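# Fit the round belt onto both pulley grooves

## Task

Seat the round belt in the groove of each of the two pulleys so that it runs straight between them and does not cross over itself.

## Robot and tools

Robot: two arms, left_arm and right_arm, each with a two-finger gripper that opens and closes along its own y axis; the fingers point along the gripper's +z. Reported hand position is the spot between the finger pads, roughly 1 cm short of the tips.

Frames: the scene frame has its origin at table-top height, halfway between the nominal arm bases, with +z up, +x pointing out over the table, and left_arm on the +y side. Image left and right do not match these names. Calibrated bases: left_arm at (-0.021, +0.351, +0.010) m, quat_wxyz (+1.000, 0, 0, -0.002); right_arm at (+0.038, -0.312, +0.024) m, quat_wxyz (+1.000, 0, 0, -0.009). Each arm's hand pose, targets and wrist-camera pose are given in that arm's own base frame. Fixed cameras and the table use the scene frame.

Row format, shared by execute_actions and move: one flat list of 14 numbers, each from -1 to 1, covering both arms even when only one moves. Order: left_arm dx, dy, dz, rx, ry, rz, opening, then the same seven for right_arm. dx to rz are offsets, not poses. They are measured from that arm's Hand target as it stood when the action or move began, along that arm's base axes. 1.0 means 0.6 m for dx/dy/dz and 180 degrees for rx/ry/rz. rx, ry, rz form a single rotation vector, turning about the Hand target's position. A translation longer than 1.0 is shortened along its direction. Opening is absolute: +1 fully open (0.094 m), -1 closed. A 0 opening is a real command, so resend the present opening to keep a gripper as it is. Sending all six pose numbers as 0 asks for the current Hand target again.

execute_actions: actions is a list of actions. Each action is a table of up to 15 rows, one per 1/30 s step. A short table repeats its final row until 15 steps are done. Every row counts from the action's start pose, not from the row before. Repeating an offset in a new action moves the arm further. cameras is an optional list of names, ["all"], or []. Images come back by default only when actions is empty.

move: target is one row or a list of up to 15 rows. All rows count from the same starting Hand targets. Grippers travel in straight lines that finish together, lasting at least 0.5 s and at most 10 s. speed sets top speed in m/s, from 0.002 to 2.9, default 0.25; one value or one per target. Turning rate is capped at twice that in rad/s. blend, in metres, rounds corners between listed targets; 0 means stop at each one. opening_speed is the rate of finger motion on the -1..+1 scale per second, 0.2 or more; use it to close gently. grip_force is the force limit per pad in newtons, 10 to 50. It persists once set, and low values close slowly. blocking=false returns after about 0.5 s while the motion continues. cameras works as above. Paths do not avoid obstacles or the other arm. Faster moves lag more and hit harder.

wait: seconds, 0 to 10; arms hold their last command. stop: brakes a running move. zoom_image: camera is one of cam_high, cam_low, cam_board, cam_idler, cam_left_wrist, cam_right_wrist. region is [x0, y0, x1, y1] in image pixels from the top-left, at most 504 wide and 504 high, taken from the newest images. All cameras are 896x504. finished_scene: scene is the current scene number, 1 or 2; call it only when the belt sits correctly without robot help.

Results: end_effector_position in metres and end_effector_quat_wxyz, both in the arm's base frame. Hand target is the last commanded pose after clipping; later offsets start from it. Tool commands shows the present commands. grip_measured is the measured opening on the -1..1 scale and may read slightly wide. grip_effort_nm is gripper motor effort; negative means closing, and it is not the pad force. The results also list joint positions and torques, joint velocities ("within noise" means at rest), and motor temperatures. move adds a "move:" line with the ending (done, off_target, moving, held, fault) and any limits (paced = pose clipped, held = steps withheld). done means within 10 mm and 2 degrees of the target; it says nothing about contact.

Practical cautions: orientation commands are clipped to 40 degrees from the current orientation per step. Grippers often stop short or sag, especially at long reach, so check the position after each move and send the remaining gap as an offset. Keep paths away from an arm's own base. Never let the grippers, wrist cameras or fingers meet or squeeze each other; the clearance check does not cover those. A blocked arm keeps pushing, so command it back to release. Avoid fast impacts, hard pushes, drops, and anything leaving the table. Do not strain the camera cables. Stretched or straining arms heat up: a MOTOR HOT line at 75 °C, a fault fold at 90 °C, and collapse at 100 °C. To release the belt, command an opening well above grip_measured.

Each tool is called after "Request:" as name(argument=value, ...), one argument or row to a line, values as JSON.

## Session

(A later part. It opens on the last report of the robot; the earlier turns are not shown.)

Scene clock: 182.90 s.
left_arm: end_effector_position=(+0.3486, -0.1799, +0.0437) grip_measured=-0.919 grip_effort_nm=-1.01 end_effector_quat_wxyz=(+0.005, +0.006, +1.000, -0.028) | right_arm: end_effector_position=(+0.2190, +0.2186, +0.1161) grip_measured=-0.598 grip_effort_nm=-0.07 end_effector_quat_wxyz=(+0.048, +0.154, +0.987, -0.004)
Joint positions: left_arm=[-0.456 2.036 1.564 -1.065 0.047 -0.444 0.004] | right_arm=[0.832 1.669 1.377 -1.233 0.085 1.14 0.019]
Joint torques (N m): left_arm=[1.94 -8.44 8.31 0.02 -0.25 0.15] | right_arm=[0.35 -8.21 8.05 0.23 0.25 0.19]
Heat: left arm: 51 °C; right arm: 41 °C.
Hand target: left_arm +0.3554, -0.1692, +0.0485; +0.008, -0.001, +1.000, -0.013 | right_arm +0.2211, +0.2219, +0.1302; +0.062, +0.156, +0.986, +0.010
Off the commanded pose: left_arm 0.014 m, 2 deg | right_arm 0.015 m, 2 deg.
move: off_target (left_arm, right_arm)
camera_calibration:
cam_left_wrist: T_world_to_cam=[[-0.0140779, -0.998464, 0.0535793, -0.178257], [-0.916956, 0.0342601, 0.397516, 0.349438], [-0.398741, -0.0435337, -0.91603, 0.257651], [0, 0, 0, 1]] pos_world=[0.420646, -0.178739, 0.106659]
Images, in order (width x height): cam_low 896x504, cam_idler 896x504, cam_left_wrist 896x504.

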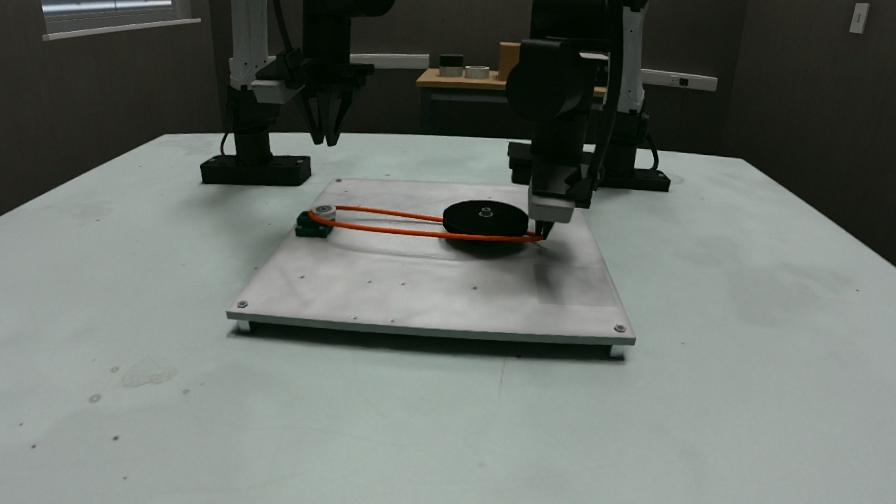

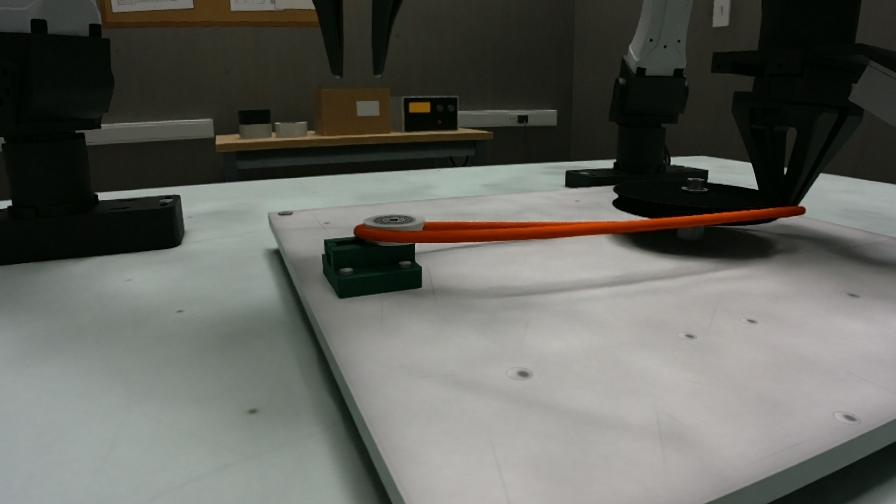

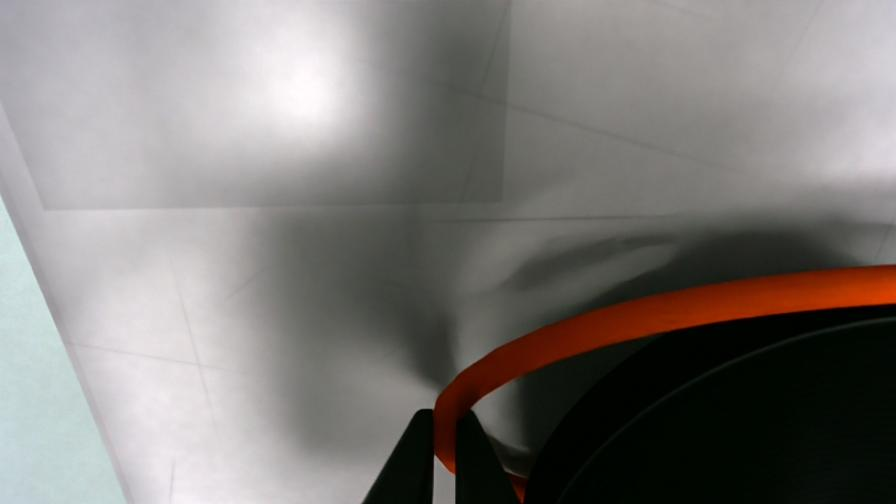

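Request:
move(
  target=[
    [0.0,-0.012,0.009,0,0.0,0,-0.95,0,0,0,0,0,0,-0.6],
  ],
  speed=0.02,
  cameras=["cam_idler","cam_low","cam_left_wrist"],
)

Request:
zoom_image(
  camera="cam_idler",
  region=[580, 140, 880, 260],
)

Request:
zoom_image(
  camera="cam_low",
  region=[400, 180, 580, 270],
)

Scene clock: 184.67 s.
left_arm: end_effector_position=(+0.3510, -0.1811, +0.0490) grip_measured=-0.919 grip_effort_nm=-1.01 end_effector_quat_wxyz=(+0.004, +0.005, +1.000, -0.028) | right_arm: end_effector_position=(+0.2190, +0.2186, +0.1161) grip_measured=-0.598 grip_effort_nm=-0.06 end_effector_quat_wxyz=(+0.048, +0.154, +0.987, -0.004)
Joint positions: left_arm=[-0.456 2.043 1.596 -1.092 0.047 -0.446 0.004] | right_arm=[0.832 1.669 1.377 -1.233 0.085 1.14 0.019]
Joint torques (N m): left_arm=[0.36 -8.47 8.53 0.05 -0.27 -0.01] | right_arm=[0.32 -8.31 8.1 0.26 0.3 0.17]
Heat: left arm: 51 °C; right arm: 41 °C.
Hand target: left_arm +0.3554, -0.1764, +0.0539; +0.008, -0.001, +1.000, -0.013 | right_arm +0.2211, +0.2219, +0.1302; +0.062, +0.156, +0.986, +0.010
Off the commanded pose: left_arm 0.008 m, 2 deg | right_arm 0.015 m, 2 deg.
move: off_target (right_arm)
camera_calibration:
cam_left_wrist: T_world_to_cam=[[-0.0117585, -0.998517, 0.0531608, -0.180437], [-0.916209, 0.0320541, 0.399417, 0.34881], [-0.400529, -0.0440099, -0.915227, 0.263856], [0, 0, 0, 1]] pos_world=[0.423143, -0.179738, 0.11176]
Images, in order (width x height): cam_low 896x504, cam_idler 896x504, cam_left_wrist 896x504.

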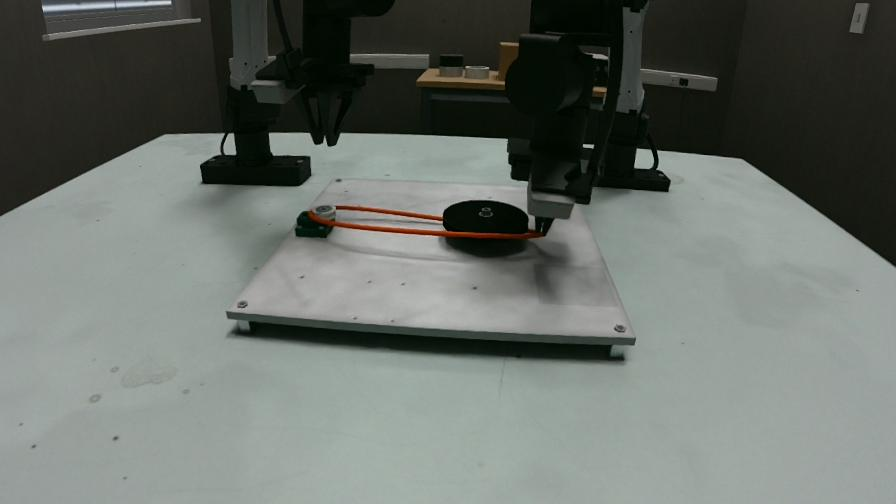

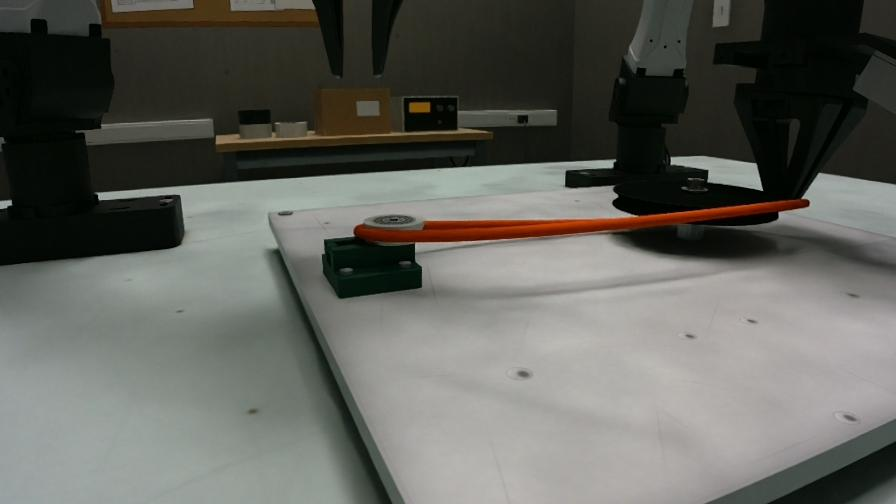

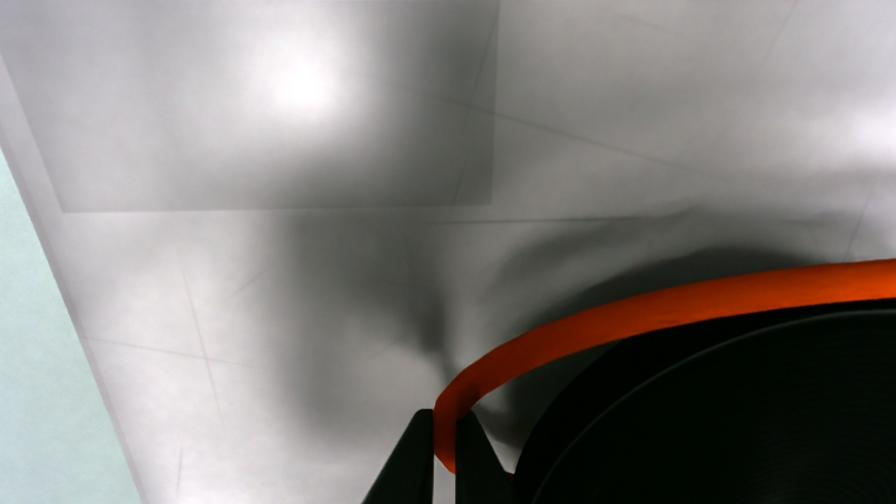

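Scaled by 1.680 from the camera's 896x504 image, which has a finer 1280x720 frame.

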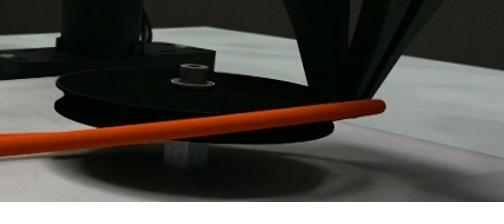

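Scaled by 2.800 from the camera's 896x504 image, which has a finer 1280x720 frame.

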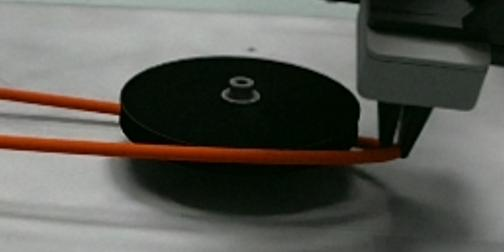

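Request:
move(
  target=[
    [0.0,-0.03,0.0,0,0.0,0,-0.95,0,0,0,0,0,0,-0.6],
  ],
  speed=0.02,
  cameras=["cam_idler","cam_low","cam_left_wrist"],
)

Request:
zoom_image(
  camera="cam_idler",
  region=[580, 140, 880, 260],
)

Request:
zoom_image(
  camera="cam_low",
  region=[400, 180, 580, 270],
)

Scene clock: 186.47 s.
left_arm: end_effector_position=(+0.3490, -0.1898, +0.0489) grip_measured=-0.920 grip_effort_nm=-1.01 end_effector_quat_wxyz=(-0.003, +0.002, +1.000, -0.016) | right_arm: end_effector_position=(+0.2190, +0.2186, +0.1161) grip_measured=-0.598 grip_effort_nm=-0.07 end_effector_quat_wxyz=(+0.048, +0.154, +0.987, -0.004)
Joint positions: left_arm=[-0.484 2.074 1.643 -1.13 0.031 -0.48 0.004] | right_arm=[0.832 1.669 1.377 -1.233 0.085 1.14 0.019]
Joint torques (N m): left_arm=[-0.77 -8.54 8.68 0.23 -0.11 -0.09] | right_arm=[0.36 -8.44 8.12 0.26 0.22 0.21]
Heat: left arm: 50 °C; right arm: 41 °C.
Hand target: left_arm +0.3554, -0.1944, +0.0539; +0.008, -0.001, +1.000, -0.013 | right_arm +0.2211, +0.2219, +0.1302; +0.062, +0.156, +0.986, +0.010
Off the commanded pose: left_arm 0.009 m, 1 deg | right_arm 0.015 m, 2 deg.
move: off_target (right_arm)
camera_calibration:
cam_left_wrist: T_world_to_cam=[[-0.00550892, -0.99956, 0.0291417, -0.190412], [-0.910461, 0.0170657, 0.413242, 0.341875], [-0.413558, -0.0242559, -0.910155, 0.270594], [0, 0, 0, 1]] pos_world=[0.422121, -0.1896, 0.110554]
Images, in order (width x height): cam_low 896x504, cam_idler 896x504, cam_left_wrist 896x504.

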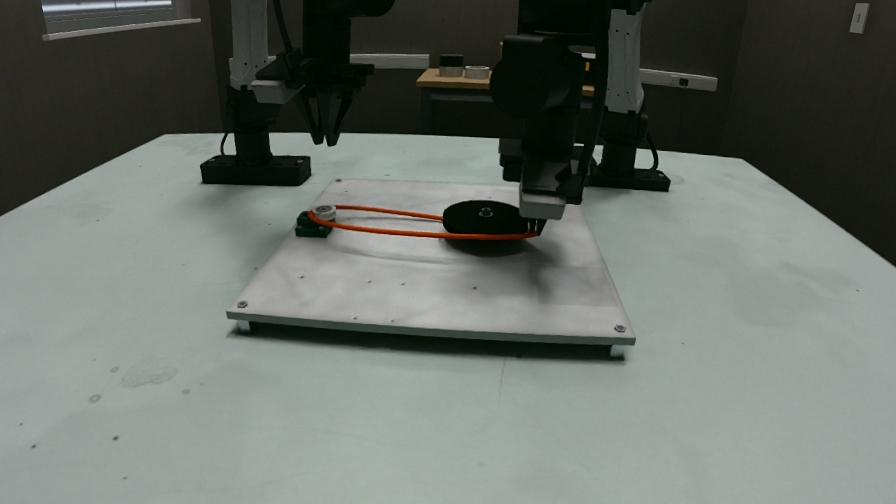

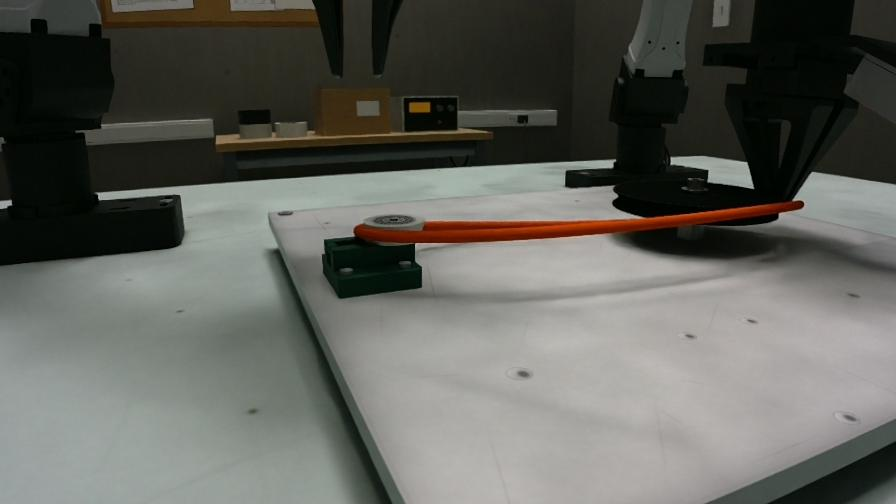

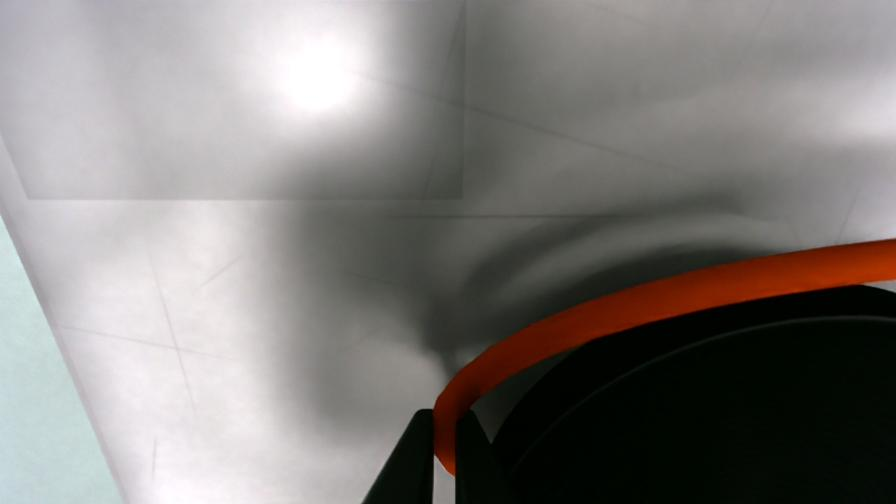

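Scaled by 1.680 from the camera's 896x504 image, which has a finer 1280x720 frame.

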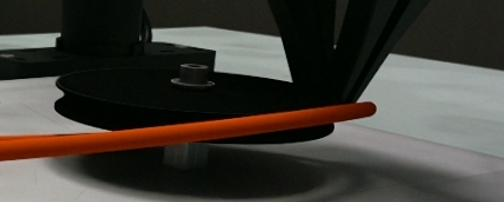

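Scaled by 2.800 from the camera's 896x504 image, which has a finer 1280x720 frame.

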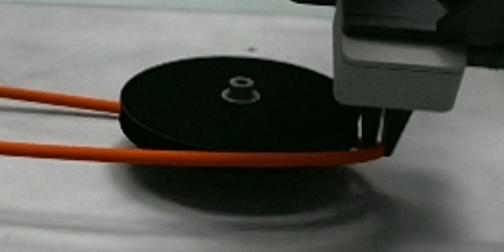

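Request:
move(
  target=[
    [0.0,0.0,0.0,0,0.0,0,-0.72,0,0,0,0,0,0,-0.6],
  ],
  opening_speed=0.3,
  cameras=["cam_idler","cam_low","cam_left_wrist"],
)

Request:
zoom_image(
  camera="cam_idler",
  region=[580, 140, 880, 260],
)

Request:
zoom_image(
  camera="cam_low",
  region=[400, 180, 580, 270],
)

Scene clock: 188.03 s.
left_arm: end_effector_position=(+0.3475, -0.1861, +0.0488) grip_measured=-0.723 grip_effort_nm=0.15 end_effector_quat_wxyz=(-0.005, +0.002, +1.000, -0.007) | right_arm: end_effector_position=(+0.2190, +0.2186, +0.1161) grip_measured=-0.598 grip_effort_nm=-0.07 end_effector_quat_wxyz=(+0.048, +0.154, +0.987, -0.004)
Joint positions: left_arm=[-0.484 2.074 1.643 -1.143 0.017 -0.481 0.013] | right_arm=[0.832 1.669 1.377 -1.233 0.085 1.14 0.019]
Joint torques (N m): left_arm=[-0.77 -8.53 8.68 0.3 0.03 -0.08] | right_arm=[0.36 -8.13 8.09 0.23 0.24 0.23]
Heat: left arm: 50 °C; right arm: 41 °C.
Hand target: left_arm +0.3555, -0.1944, +0.0539; +0.008, -0.001, +1.000, -0.013 | right_arm +0.2211, +0.2219, +0.1302; +0.062, +0.156, +0.986, +0.010
Off the commanded pose: left_arm 0.013 m, 2 deg | right_arm 0.015 m, 2 deg.
move: off_target (left_arm, right_arm)
camera_calibration:
cam_left_wrist: T_world_to_cam=[[-0.00464784, -0.999933, 0.0105746, -0.186167], [-0.908643, 0.00863854, 0.417485, 0.337866], [-0.417549, -0.00766812, -0.908622, 0.27441], [0, 0, 0, 1]] pos_world=[0.420714, -0.186969, 0.11025]
Images, in order (width x height): cam_low 896x504, cam_idler 896x504, cam_left_wrist 896x504.

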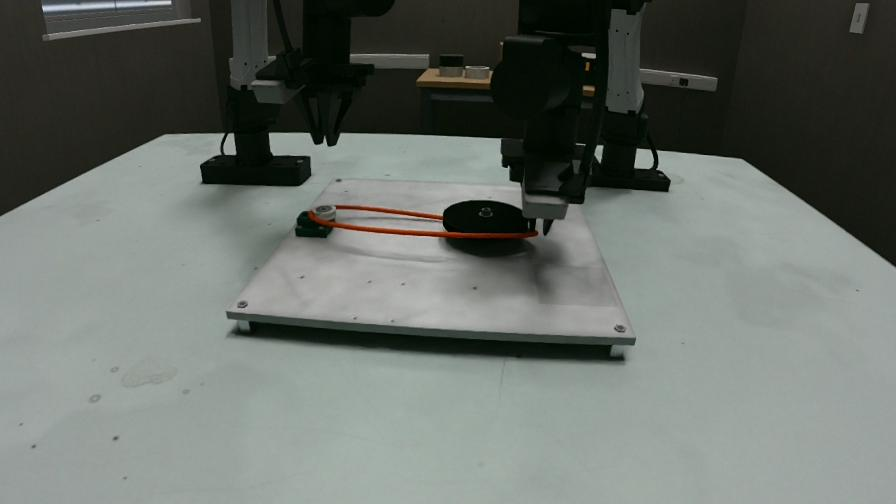

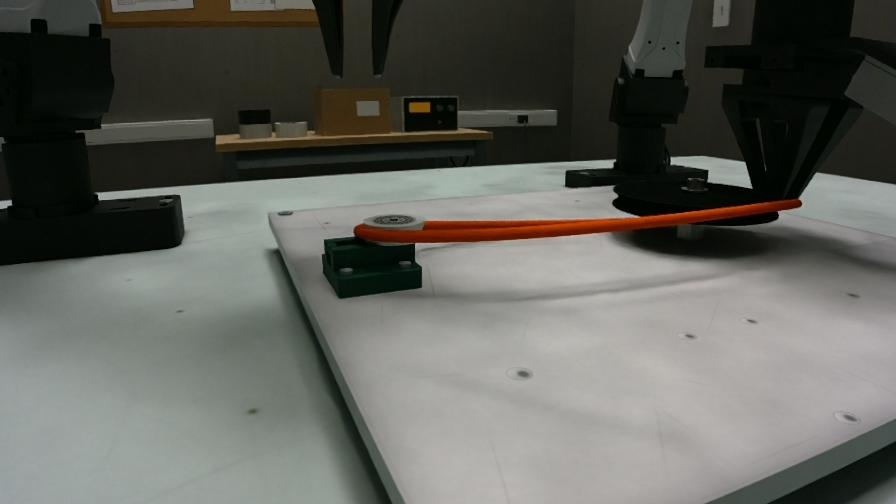

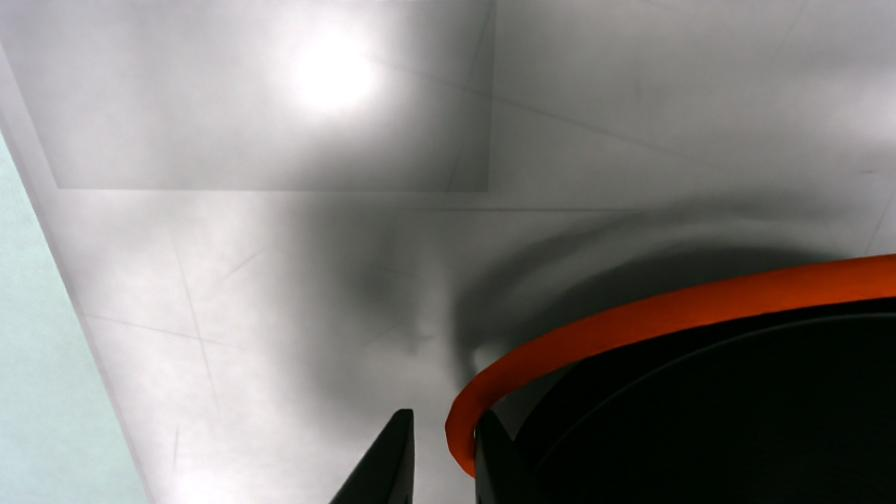

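Scaled by 1.680 from the camera's 896x504 image, which has a finer 1280x720 frame.

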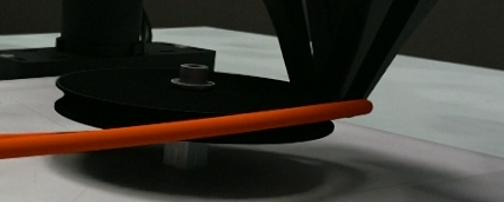

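Scaled by 2.800 from the camera's 896x504 image, which has a finer 1280x720 frame.

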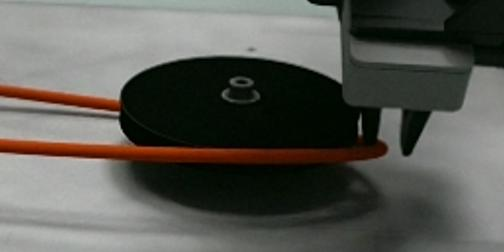

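Request:
move(
  target=[
    [0.055,-0.015,0.0,0,0.0,-0.2,-0.72,-0.05,-0.2,0.05,0,0,0,-0.6],
    [0.087,-0.085,0.0,0,0.0,-0.4,-0.72,-0.05,-0.3,0.05,0,0,0,-0.6],
  ],
  speed=0.06,
  blend=0.015,
  cameras=["cam_idler","cam_low","cam_left_wrist","cam_board"],
)

Request:
zoom_image(
  camera="cam_idler",
  region=[580, 140, 880, 260],
)

Request:
zoom_image(
  camera="cam_low",
  region=[400, 180, 580, 270],
)

Scene clock: 200.93 s.
left_arm: end_effector_position=(+0.4037, -0.2331, +0.0485) grip_measured=-0.722 grip_effort_nm=0.14 end_effector_quat_wxyz=(-0.010, +0.553, +0.833, -0.008) | right_arm: end_effector_position=(+0.1976, +0.0483, +0.1619) grip_measured=-0.598 grip_effort_nm=-0.07 end_effector_quat_wxyz=(+0.071, +0.157, +0.985, +0.006)
Joint positions: left_arm=[-0.518 2.428 2.228 -1.393 0.015 0.655 0.013] | right_arm=[0.282 1.193 1.147 -1.391 0.05 0.594 0.019]
Joint torques (N m): left_arm=[-0.65 -10.71 8.79 0.11 0.26 0.25] | right_arm=[-0.94 -3.63 5.11 0.46 -0.03 -0.01]
Heat: left arm: 49 °C; right arm: 39 °C.
Hand target: left_arm +0.4058, -0.2416, +0.0539; -0.001, +0.563, +0.827, -0.015 (not the last commanded pose) | right_arm +0.1911, +0.0476, +0.1602; +0.062, +0.156, +0.986, +0.010 (not the last commanded pose)
Off the commanded pose: left_arm 0.014 m, 5 deg | right_arm 0.009 m, 1 deg.
move: off_target (left_arm; path cut at 10 s); path passed 1 of 2 targets
camera_calibration:
cam_left_wrist: T_world_to_cam=[[-0.92193, -0.386687, 0.0227524, 0.279834], [-0.343206, 0.842674, 0.414861, 0.355877], [-0.179594, 0.374664, -0.909601, 0.290302], [0, 0, 0, 1]] pos_world=[0.432263, -0.300446, 0.110053]
Images, in order (width x height): cam_low 896x504, cam_board 896x504, cam_idler 896x504, cam_left_wrist 896x504.

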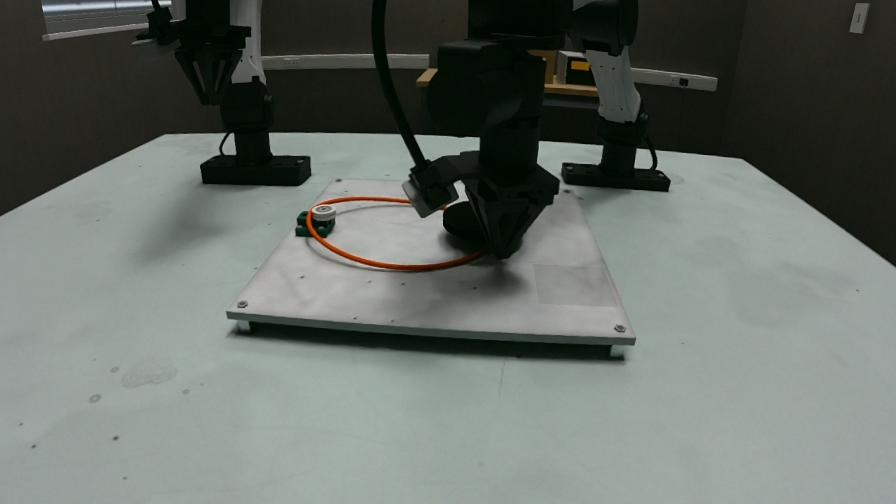

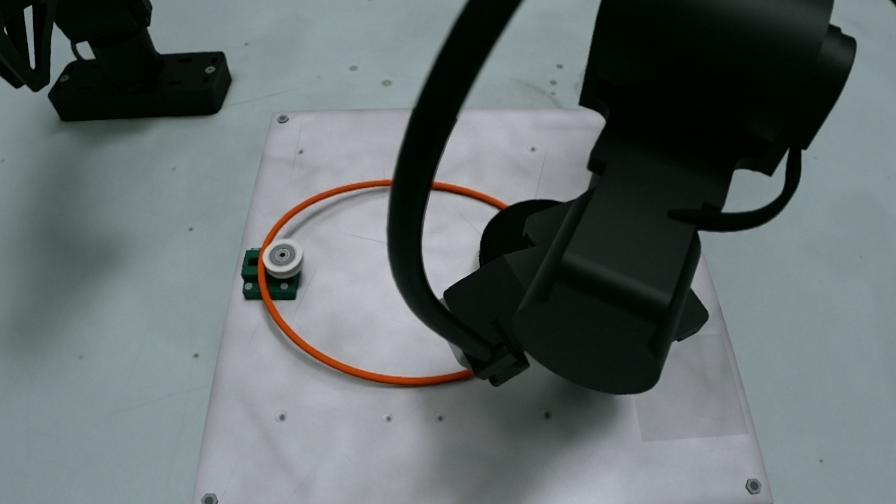

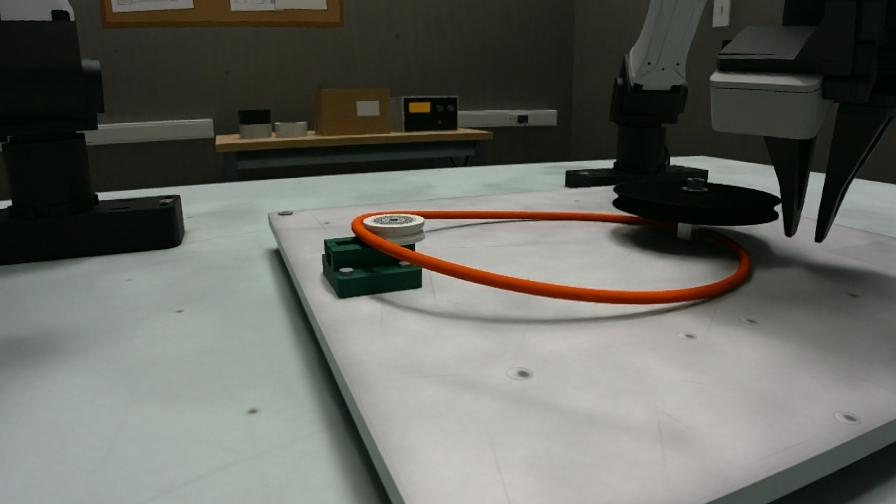

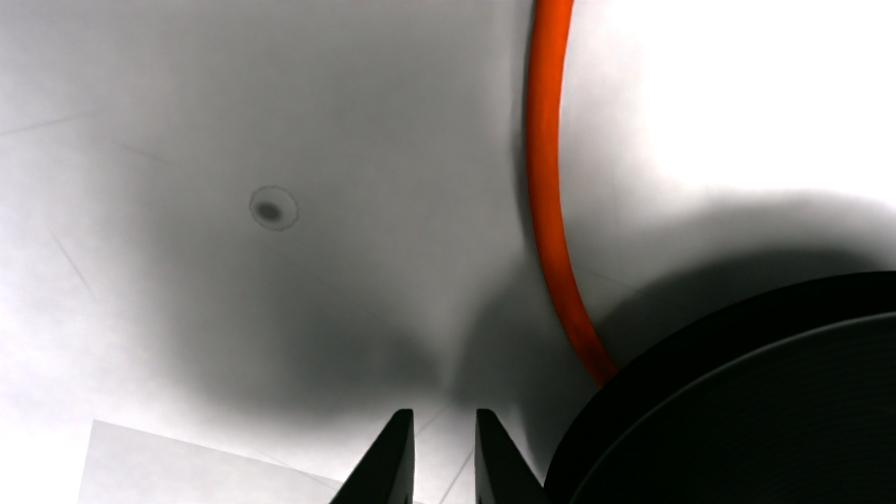

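Scaled by 1.680 from the camera's 896x504 image, which has a finer 1280x720 frame.

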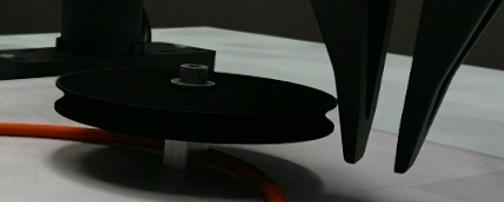

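Scaled by 2.800 from the camera's 896x504 image, which has a finer 1280x720 frame.

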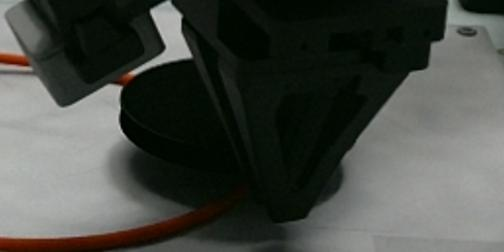

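Request:
move(
  target=[
    [0.0,0.0,0.08,0,0.0,0,-0.4,0,0,0,0,0,0,-0.6],
    [0.006,-0.085,0.06,0,0.0,0,-0.4,0,0,0,0,0,0,-0.6],
  ],
  speed=0.1,
  cameras=["cam_idler","cam_low","cam_left_wrist"],
)

Scene clock: 210.57 s.
left_arm: end_effector_position=(+0.4068, -0.2867, +0.0835) grip_measured=-0.402 grip_effort_nm=0.14 end_effector_quat_wxyz=(+0.031, +0.566, +0.824, -0.009) | right_arm: end_effector_position=(+0.1976, +0.0483, +0.1619) grip_measured=-0.598 grip_effort_nm=-0.07 end_effector_quat_wxyz=(+0.071, +0.156, +0.985, +0.006)
Joint positions: left_arm=[-0.608 2.563 2.618 -1.564 0.017 0.595 0.028] | right_arm=[0.282 1.193 1.147 -1.391 0.05 0.594 0.019]
Joint torques (N m): left_arm=[-0.08 -11.4 8.58 0.32 0.24 -0.02] | right_arm=[-0.9 -3.52 5.08 0.45 -0.06 -0.03]
Heat: left arm: 50 °C; right arm: 38 °C.
Hand target: left_arm +0.4093, -0.2925, +0.0900; -0.001, +0.563, +0.827, -0.015 | right_arm +0.1911, +0.0476, +0.1602; +0.062, +0.156, +0.986, +0.010
Off the commanded pose: left_arm 0.009 m, 4 deg | right_arm 0.007 m, 1 deg.
joint sent to its limit (left arm) — joint 4 (wrist pitch), lower limit. The joint targets are off in orientation, not in position.
move: off_target (left_arm)
camera_calibration:
cam_left_wrist: T_world_to_cam=[[-0.933005, -0.359095, -0.0234924, 0.277425], [-0.34395, 0.870651, 0.351661, 0.401129], [-0.105826, 0.336182, -0.935833, 0.303982], [0, 0, 0, 1]] pos_world=[0.428977, -0.351815, 0.149933]
Images, in order (width x height): cam_low 896x504, cam_idler 896x504, cam_left_wrist 896x504.

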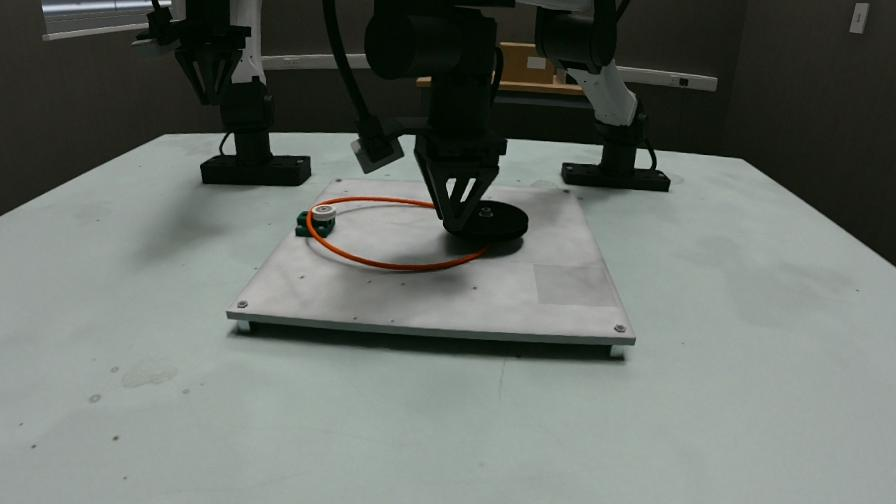

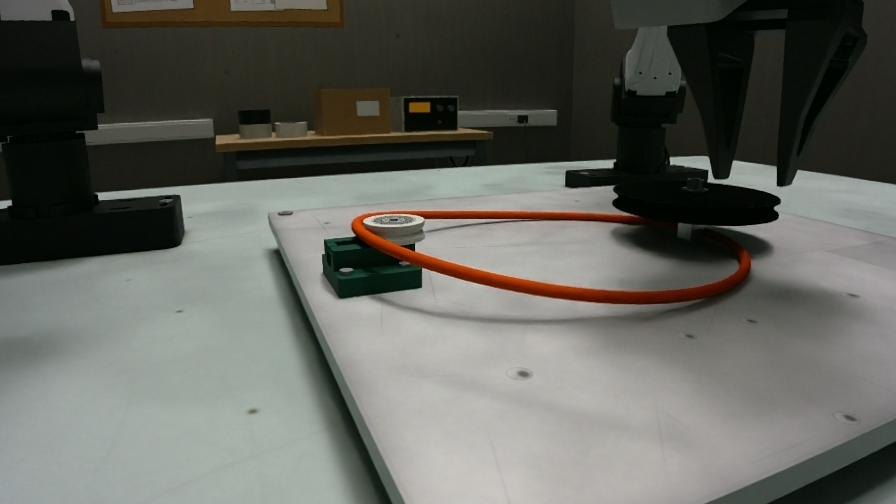

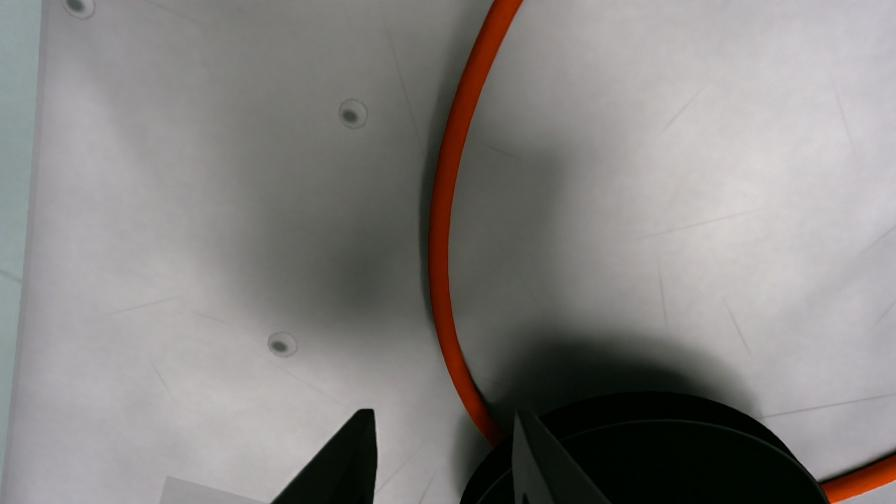

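Request:
move(
  target=[
    [0.004,0.006,-0.075,0,0.0,0,-0.4,0,0,0,0,0,0,-0.6],
  ],
  speed=0.08,
  cameras=["cam_idler","cam_low","cam_left_wrist"],
)

Request:
zoom_image(
  camera="cam_idler",
  region=[580, 160, 880, 320],
)

Scene clock: 213.33 s.
left_arm: end_effector_position=(+0.4064, -0.2864, +0.0377) grip_measured=-0.402 grip_effort_nm=0.14 end_effector_quat_wxyz=(-0.010, +0.565, +0.825, -0.008) | right_arm: end_effector_position=(+0.1976, +0.0483, +0.1619) grip_measured=-0.598 grip_effort_nm=-0.07 end_effector_quat_wxyz=(+0.071, +0.156, +0.985, +0.006)
Joint positions: left_arm=[-0.608 2.674 2.647 -1.564 0.017 0.594 0.028] | right_arm=[0.282 1.193 1.147 -1.391 0.05 0.594 0.019]
Joint torques (N m): left_arm=[0.77 -12.05 8.55 0.17 0.24 0.1] | right_arm=[-0.76 -3.48 5 0.5 -0.04 0.03]
Heat: left arm: 50 °C; right arm: 37 °C.
Hand target: left_arm +0.4118, -0.2889, +0.0450; -0.001, +0.563, +0.827, -0.015 | right_arm +0.1911, +0.0476, +0.1602; +0.062, +0.156, +0.986, +0.010
Off the commanded pose: left_arm 0.009 m, 1 deg | right_arm 0.007 m, 1 deg.
joint sent to its limit (left arm) — joint 4 (wrist pitch), lower limit. The joint targets still meet the commanded pose.
move: done
camera_calibration:
cam_left_wrist: T_world_to_cam=[[-0.932906, -0.35941, 0.0225975, 0.274246], [-0.318434, 0.852596, 0.414344, 0.398981], [-0.168186, 0.379348, -0.90984, 0.297706], [0, 0, 0, 1]] pos_world=[0.432965, -0.354537, 0.0993525]
Images, in order (width x height): cam_low 896x504, cam_idler 896x504, cam_left_wrist 896x504.

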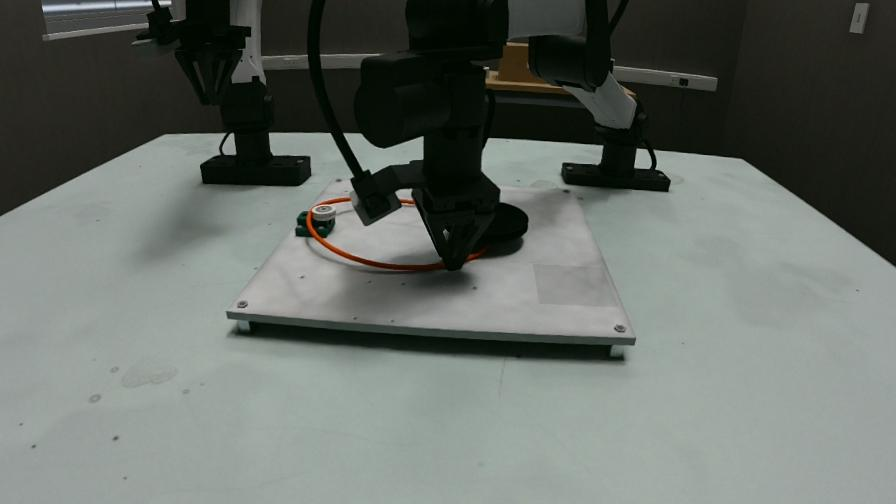

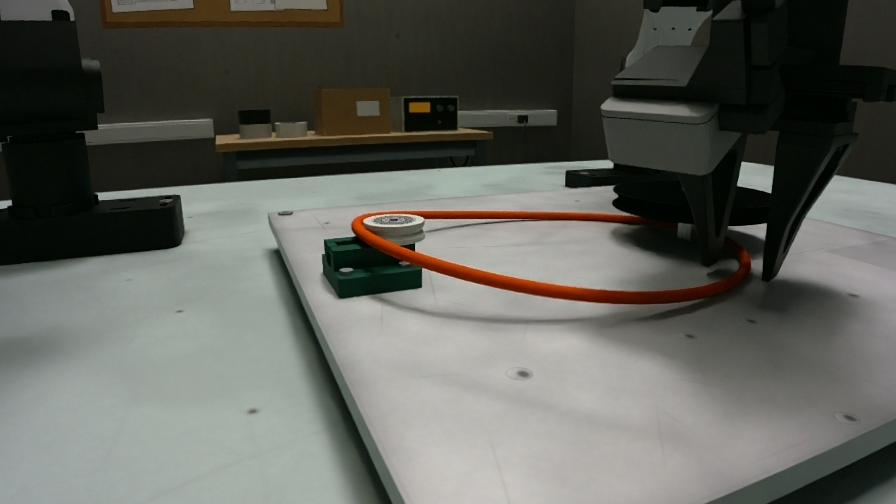

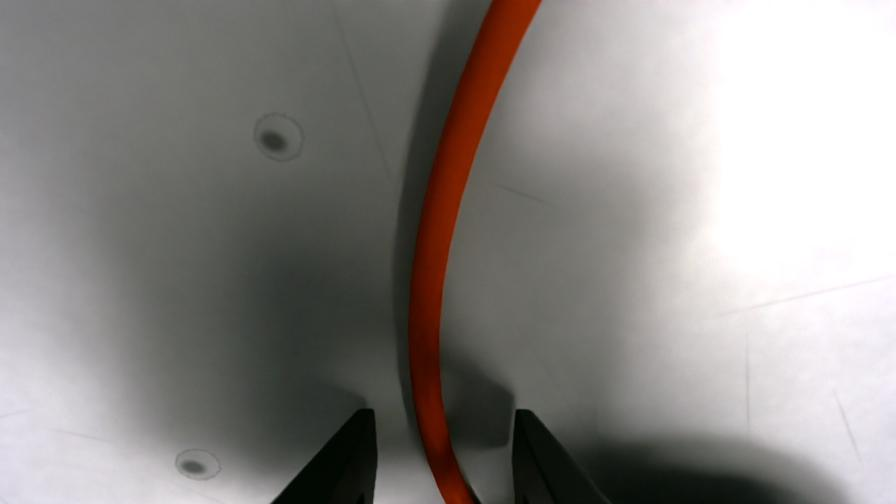

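Scaled by 1.680 from the camera's 896x504 image, which has a finer 1280x720 frame.

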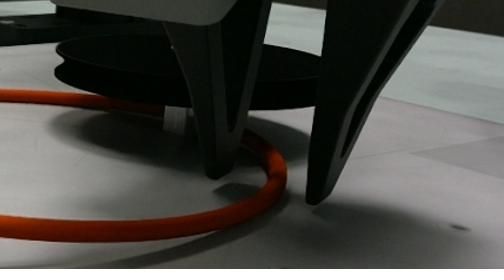

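Request:
move(
  target=[
    [0.0,0.0,-0.009,0,0.0,0,-0.4,0,0,0,0,0,0,-0.6],
    [0.0,0.0,-0.009,0,0.0,0,-0.96,0,0,0,0,0,0,-0.6],
  ],
  speed=0.05,
  cameras=["cam_idler","cam_left_wrist"],
)

Scene clock: 215.17 s.
left_arm: end_effector_position=(+0.4061, -0.2863, +0.0357) grip_measured=-0.920 grip_effort_nm=-1.01 end_effector_quat_wxyz=(-0.012, +0.565, +0.825, -0.009) | right_arm: end_effector_position=(+0.1976, +0.0483, +0.1619) grip_measured=-0.598 grip_effort_nm=-0.07 end_effector_quat_wxyz=(+0.071, +0.156, +0.985, +0.006)
Joint positions: left_arm=[-0.608 2.678 2.647 -1.564 0.017 0.594 0.004] | right_arm=[0.282 1.193 1.147 -1.391 0.05 0.594 0.019]
Joint torques (N m): left_arm=[0.76 -11.55 8.43 0.21 0.23 0.1] | right_arm=[-1.09 -3.58 5.08 0.47 -0.02 -0.02]
Heat: left arm: 50 °C; right arm: 37 °C.
Hand target: left_arm +0.4118, -0.2889, +0.0396; -0.001, +0.563, +0.827, -0.015 | right_arm +0.1911, +0.0476, +0.1602; +0.062, +0.156, +0.986, +0.010
Off the commanded pose: left_arm 0.007 m, 2 deg | right_arm 0.007 m, 1 deg.
move: done
camera_calibration:
cam_left_wrist: T_world_to_cam=[[-0.932803, -0.359503, 0.025225, 0.273866], [-0.316959, 0.851695, 0.417317, 0.398609], [-0.171511, 0.381279, -0.908411, 0.297672], [0, 0, 0, 1]] pos_world=[0.432859, -0.354534, 0.0971539]
Images, in order (width x height): cam_idler 896x504, cam_left_wrist 896x504.

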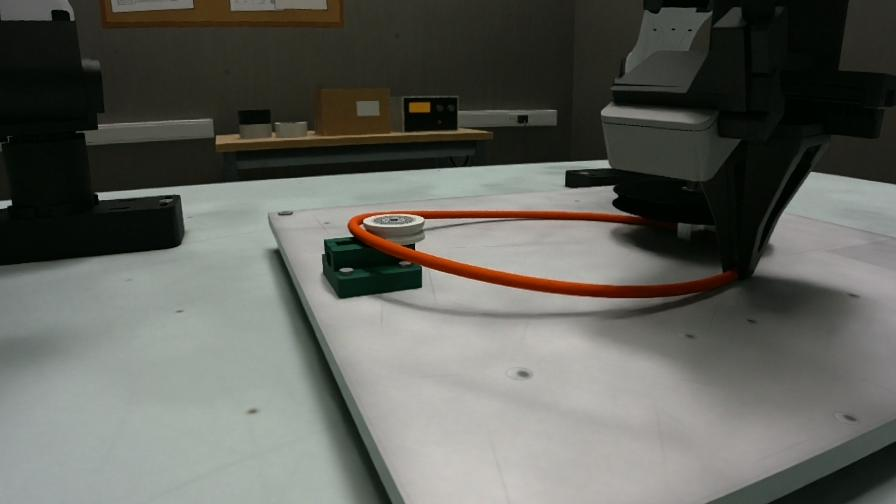

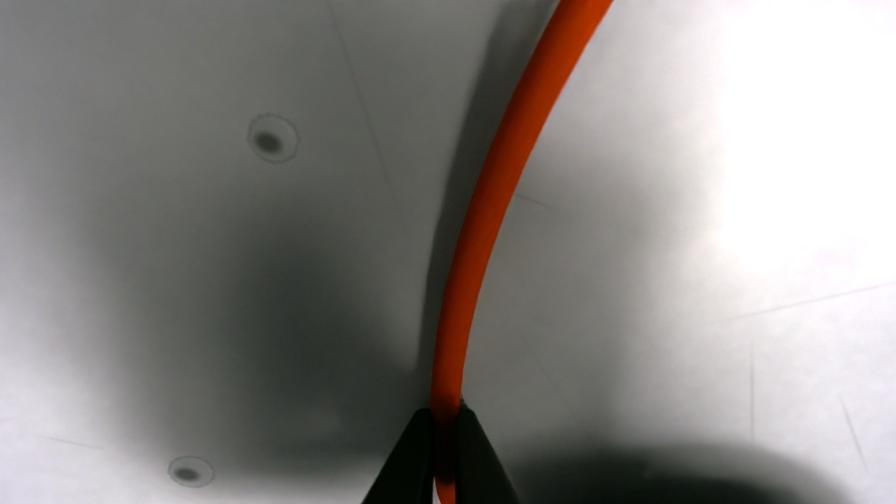

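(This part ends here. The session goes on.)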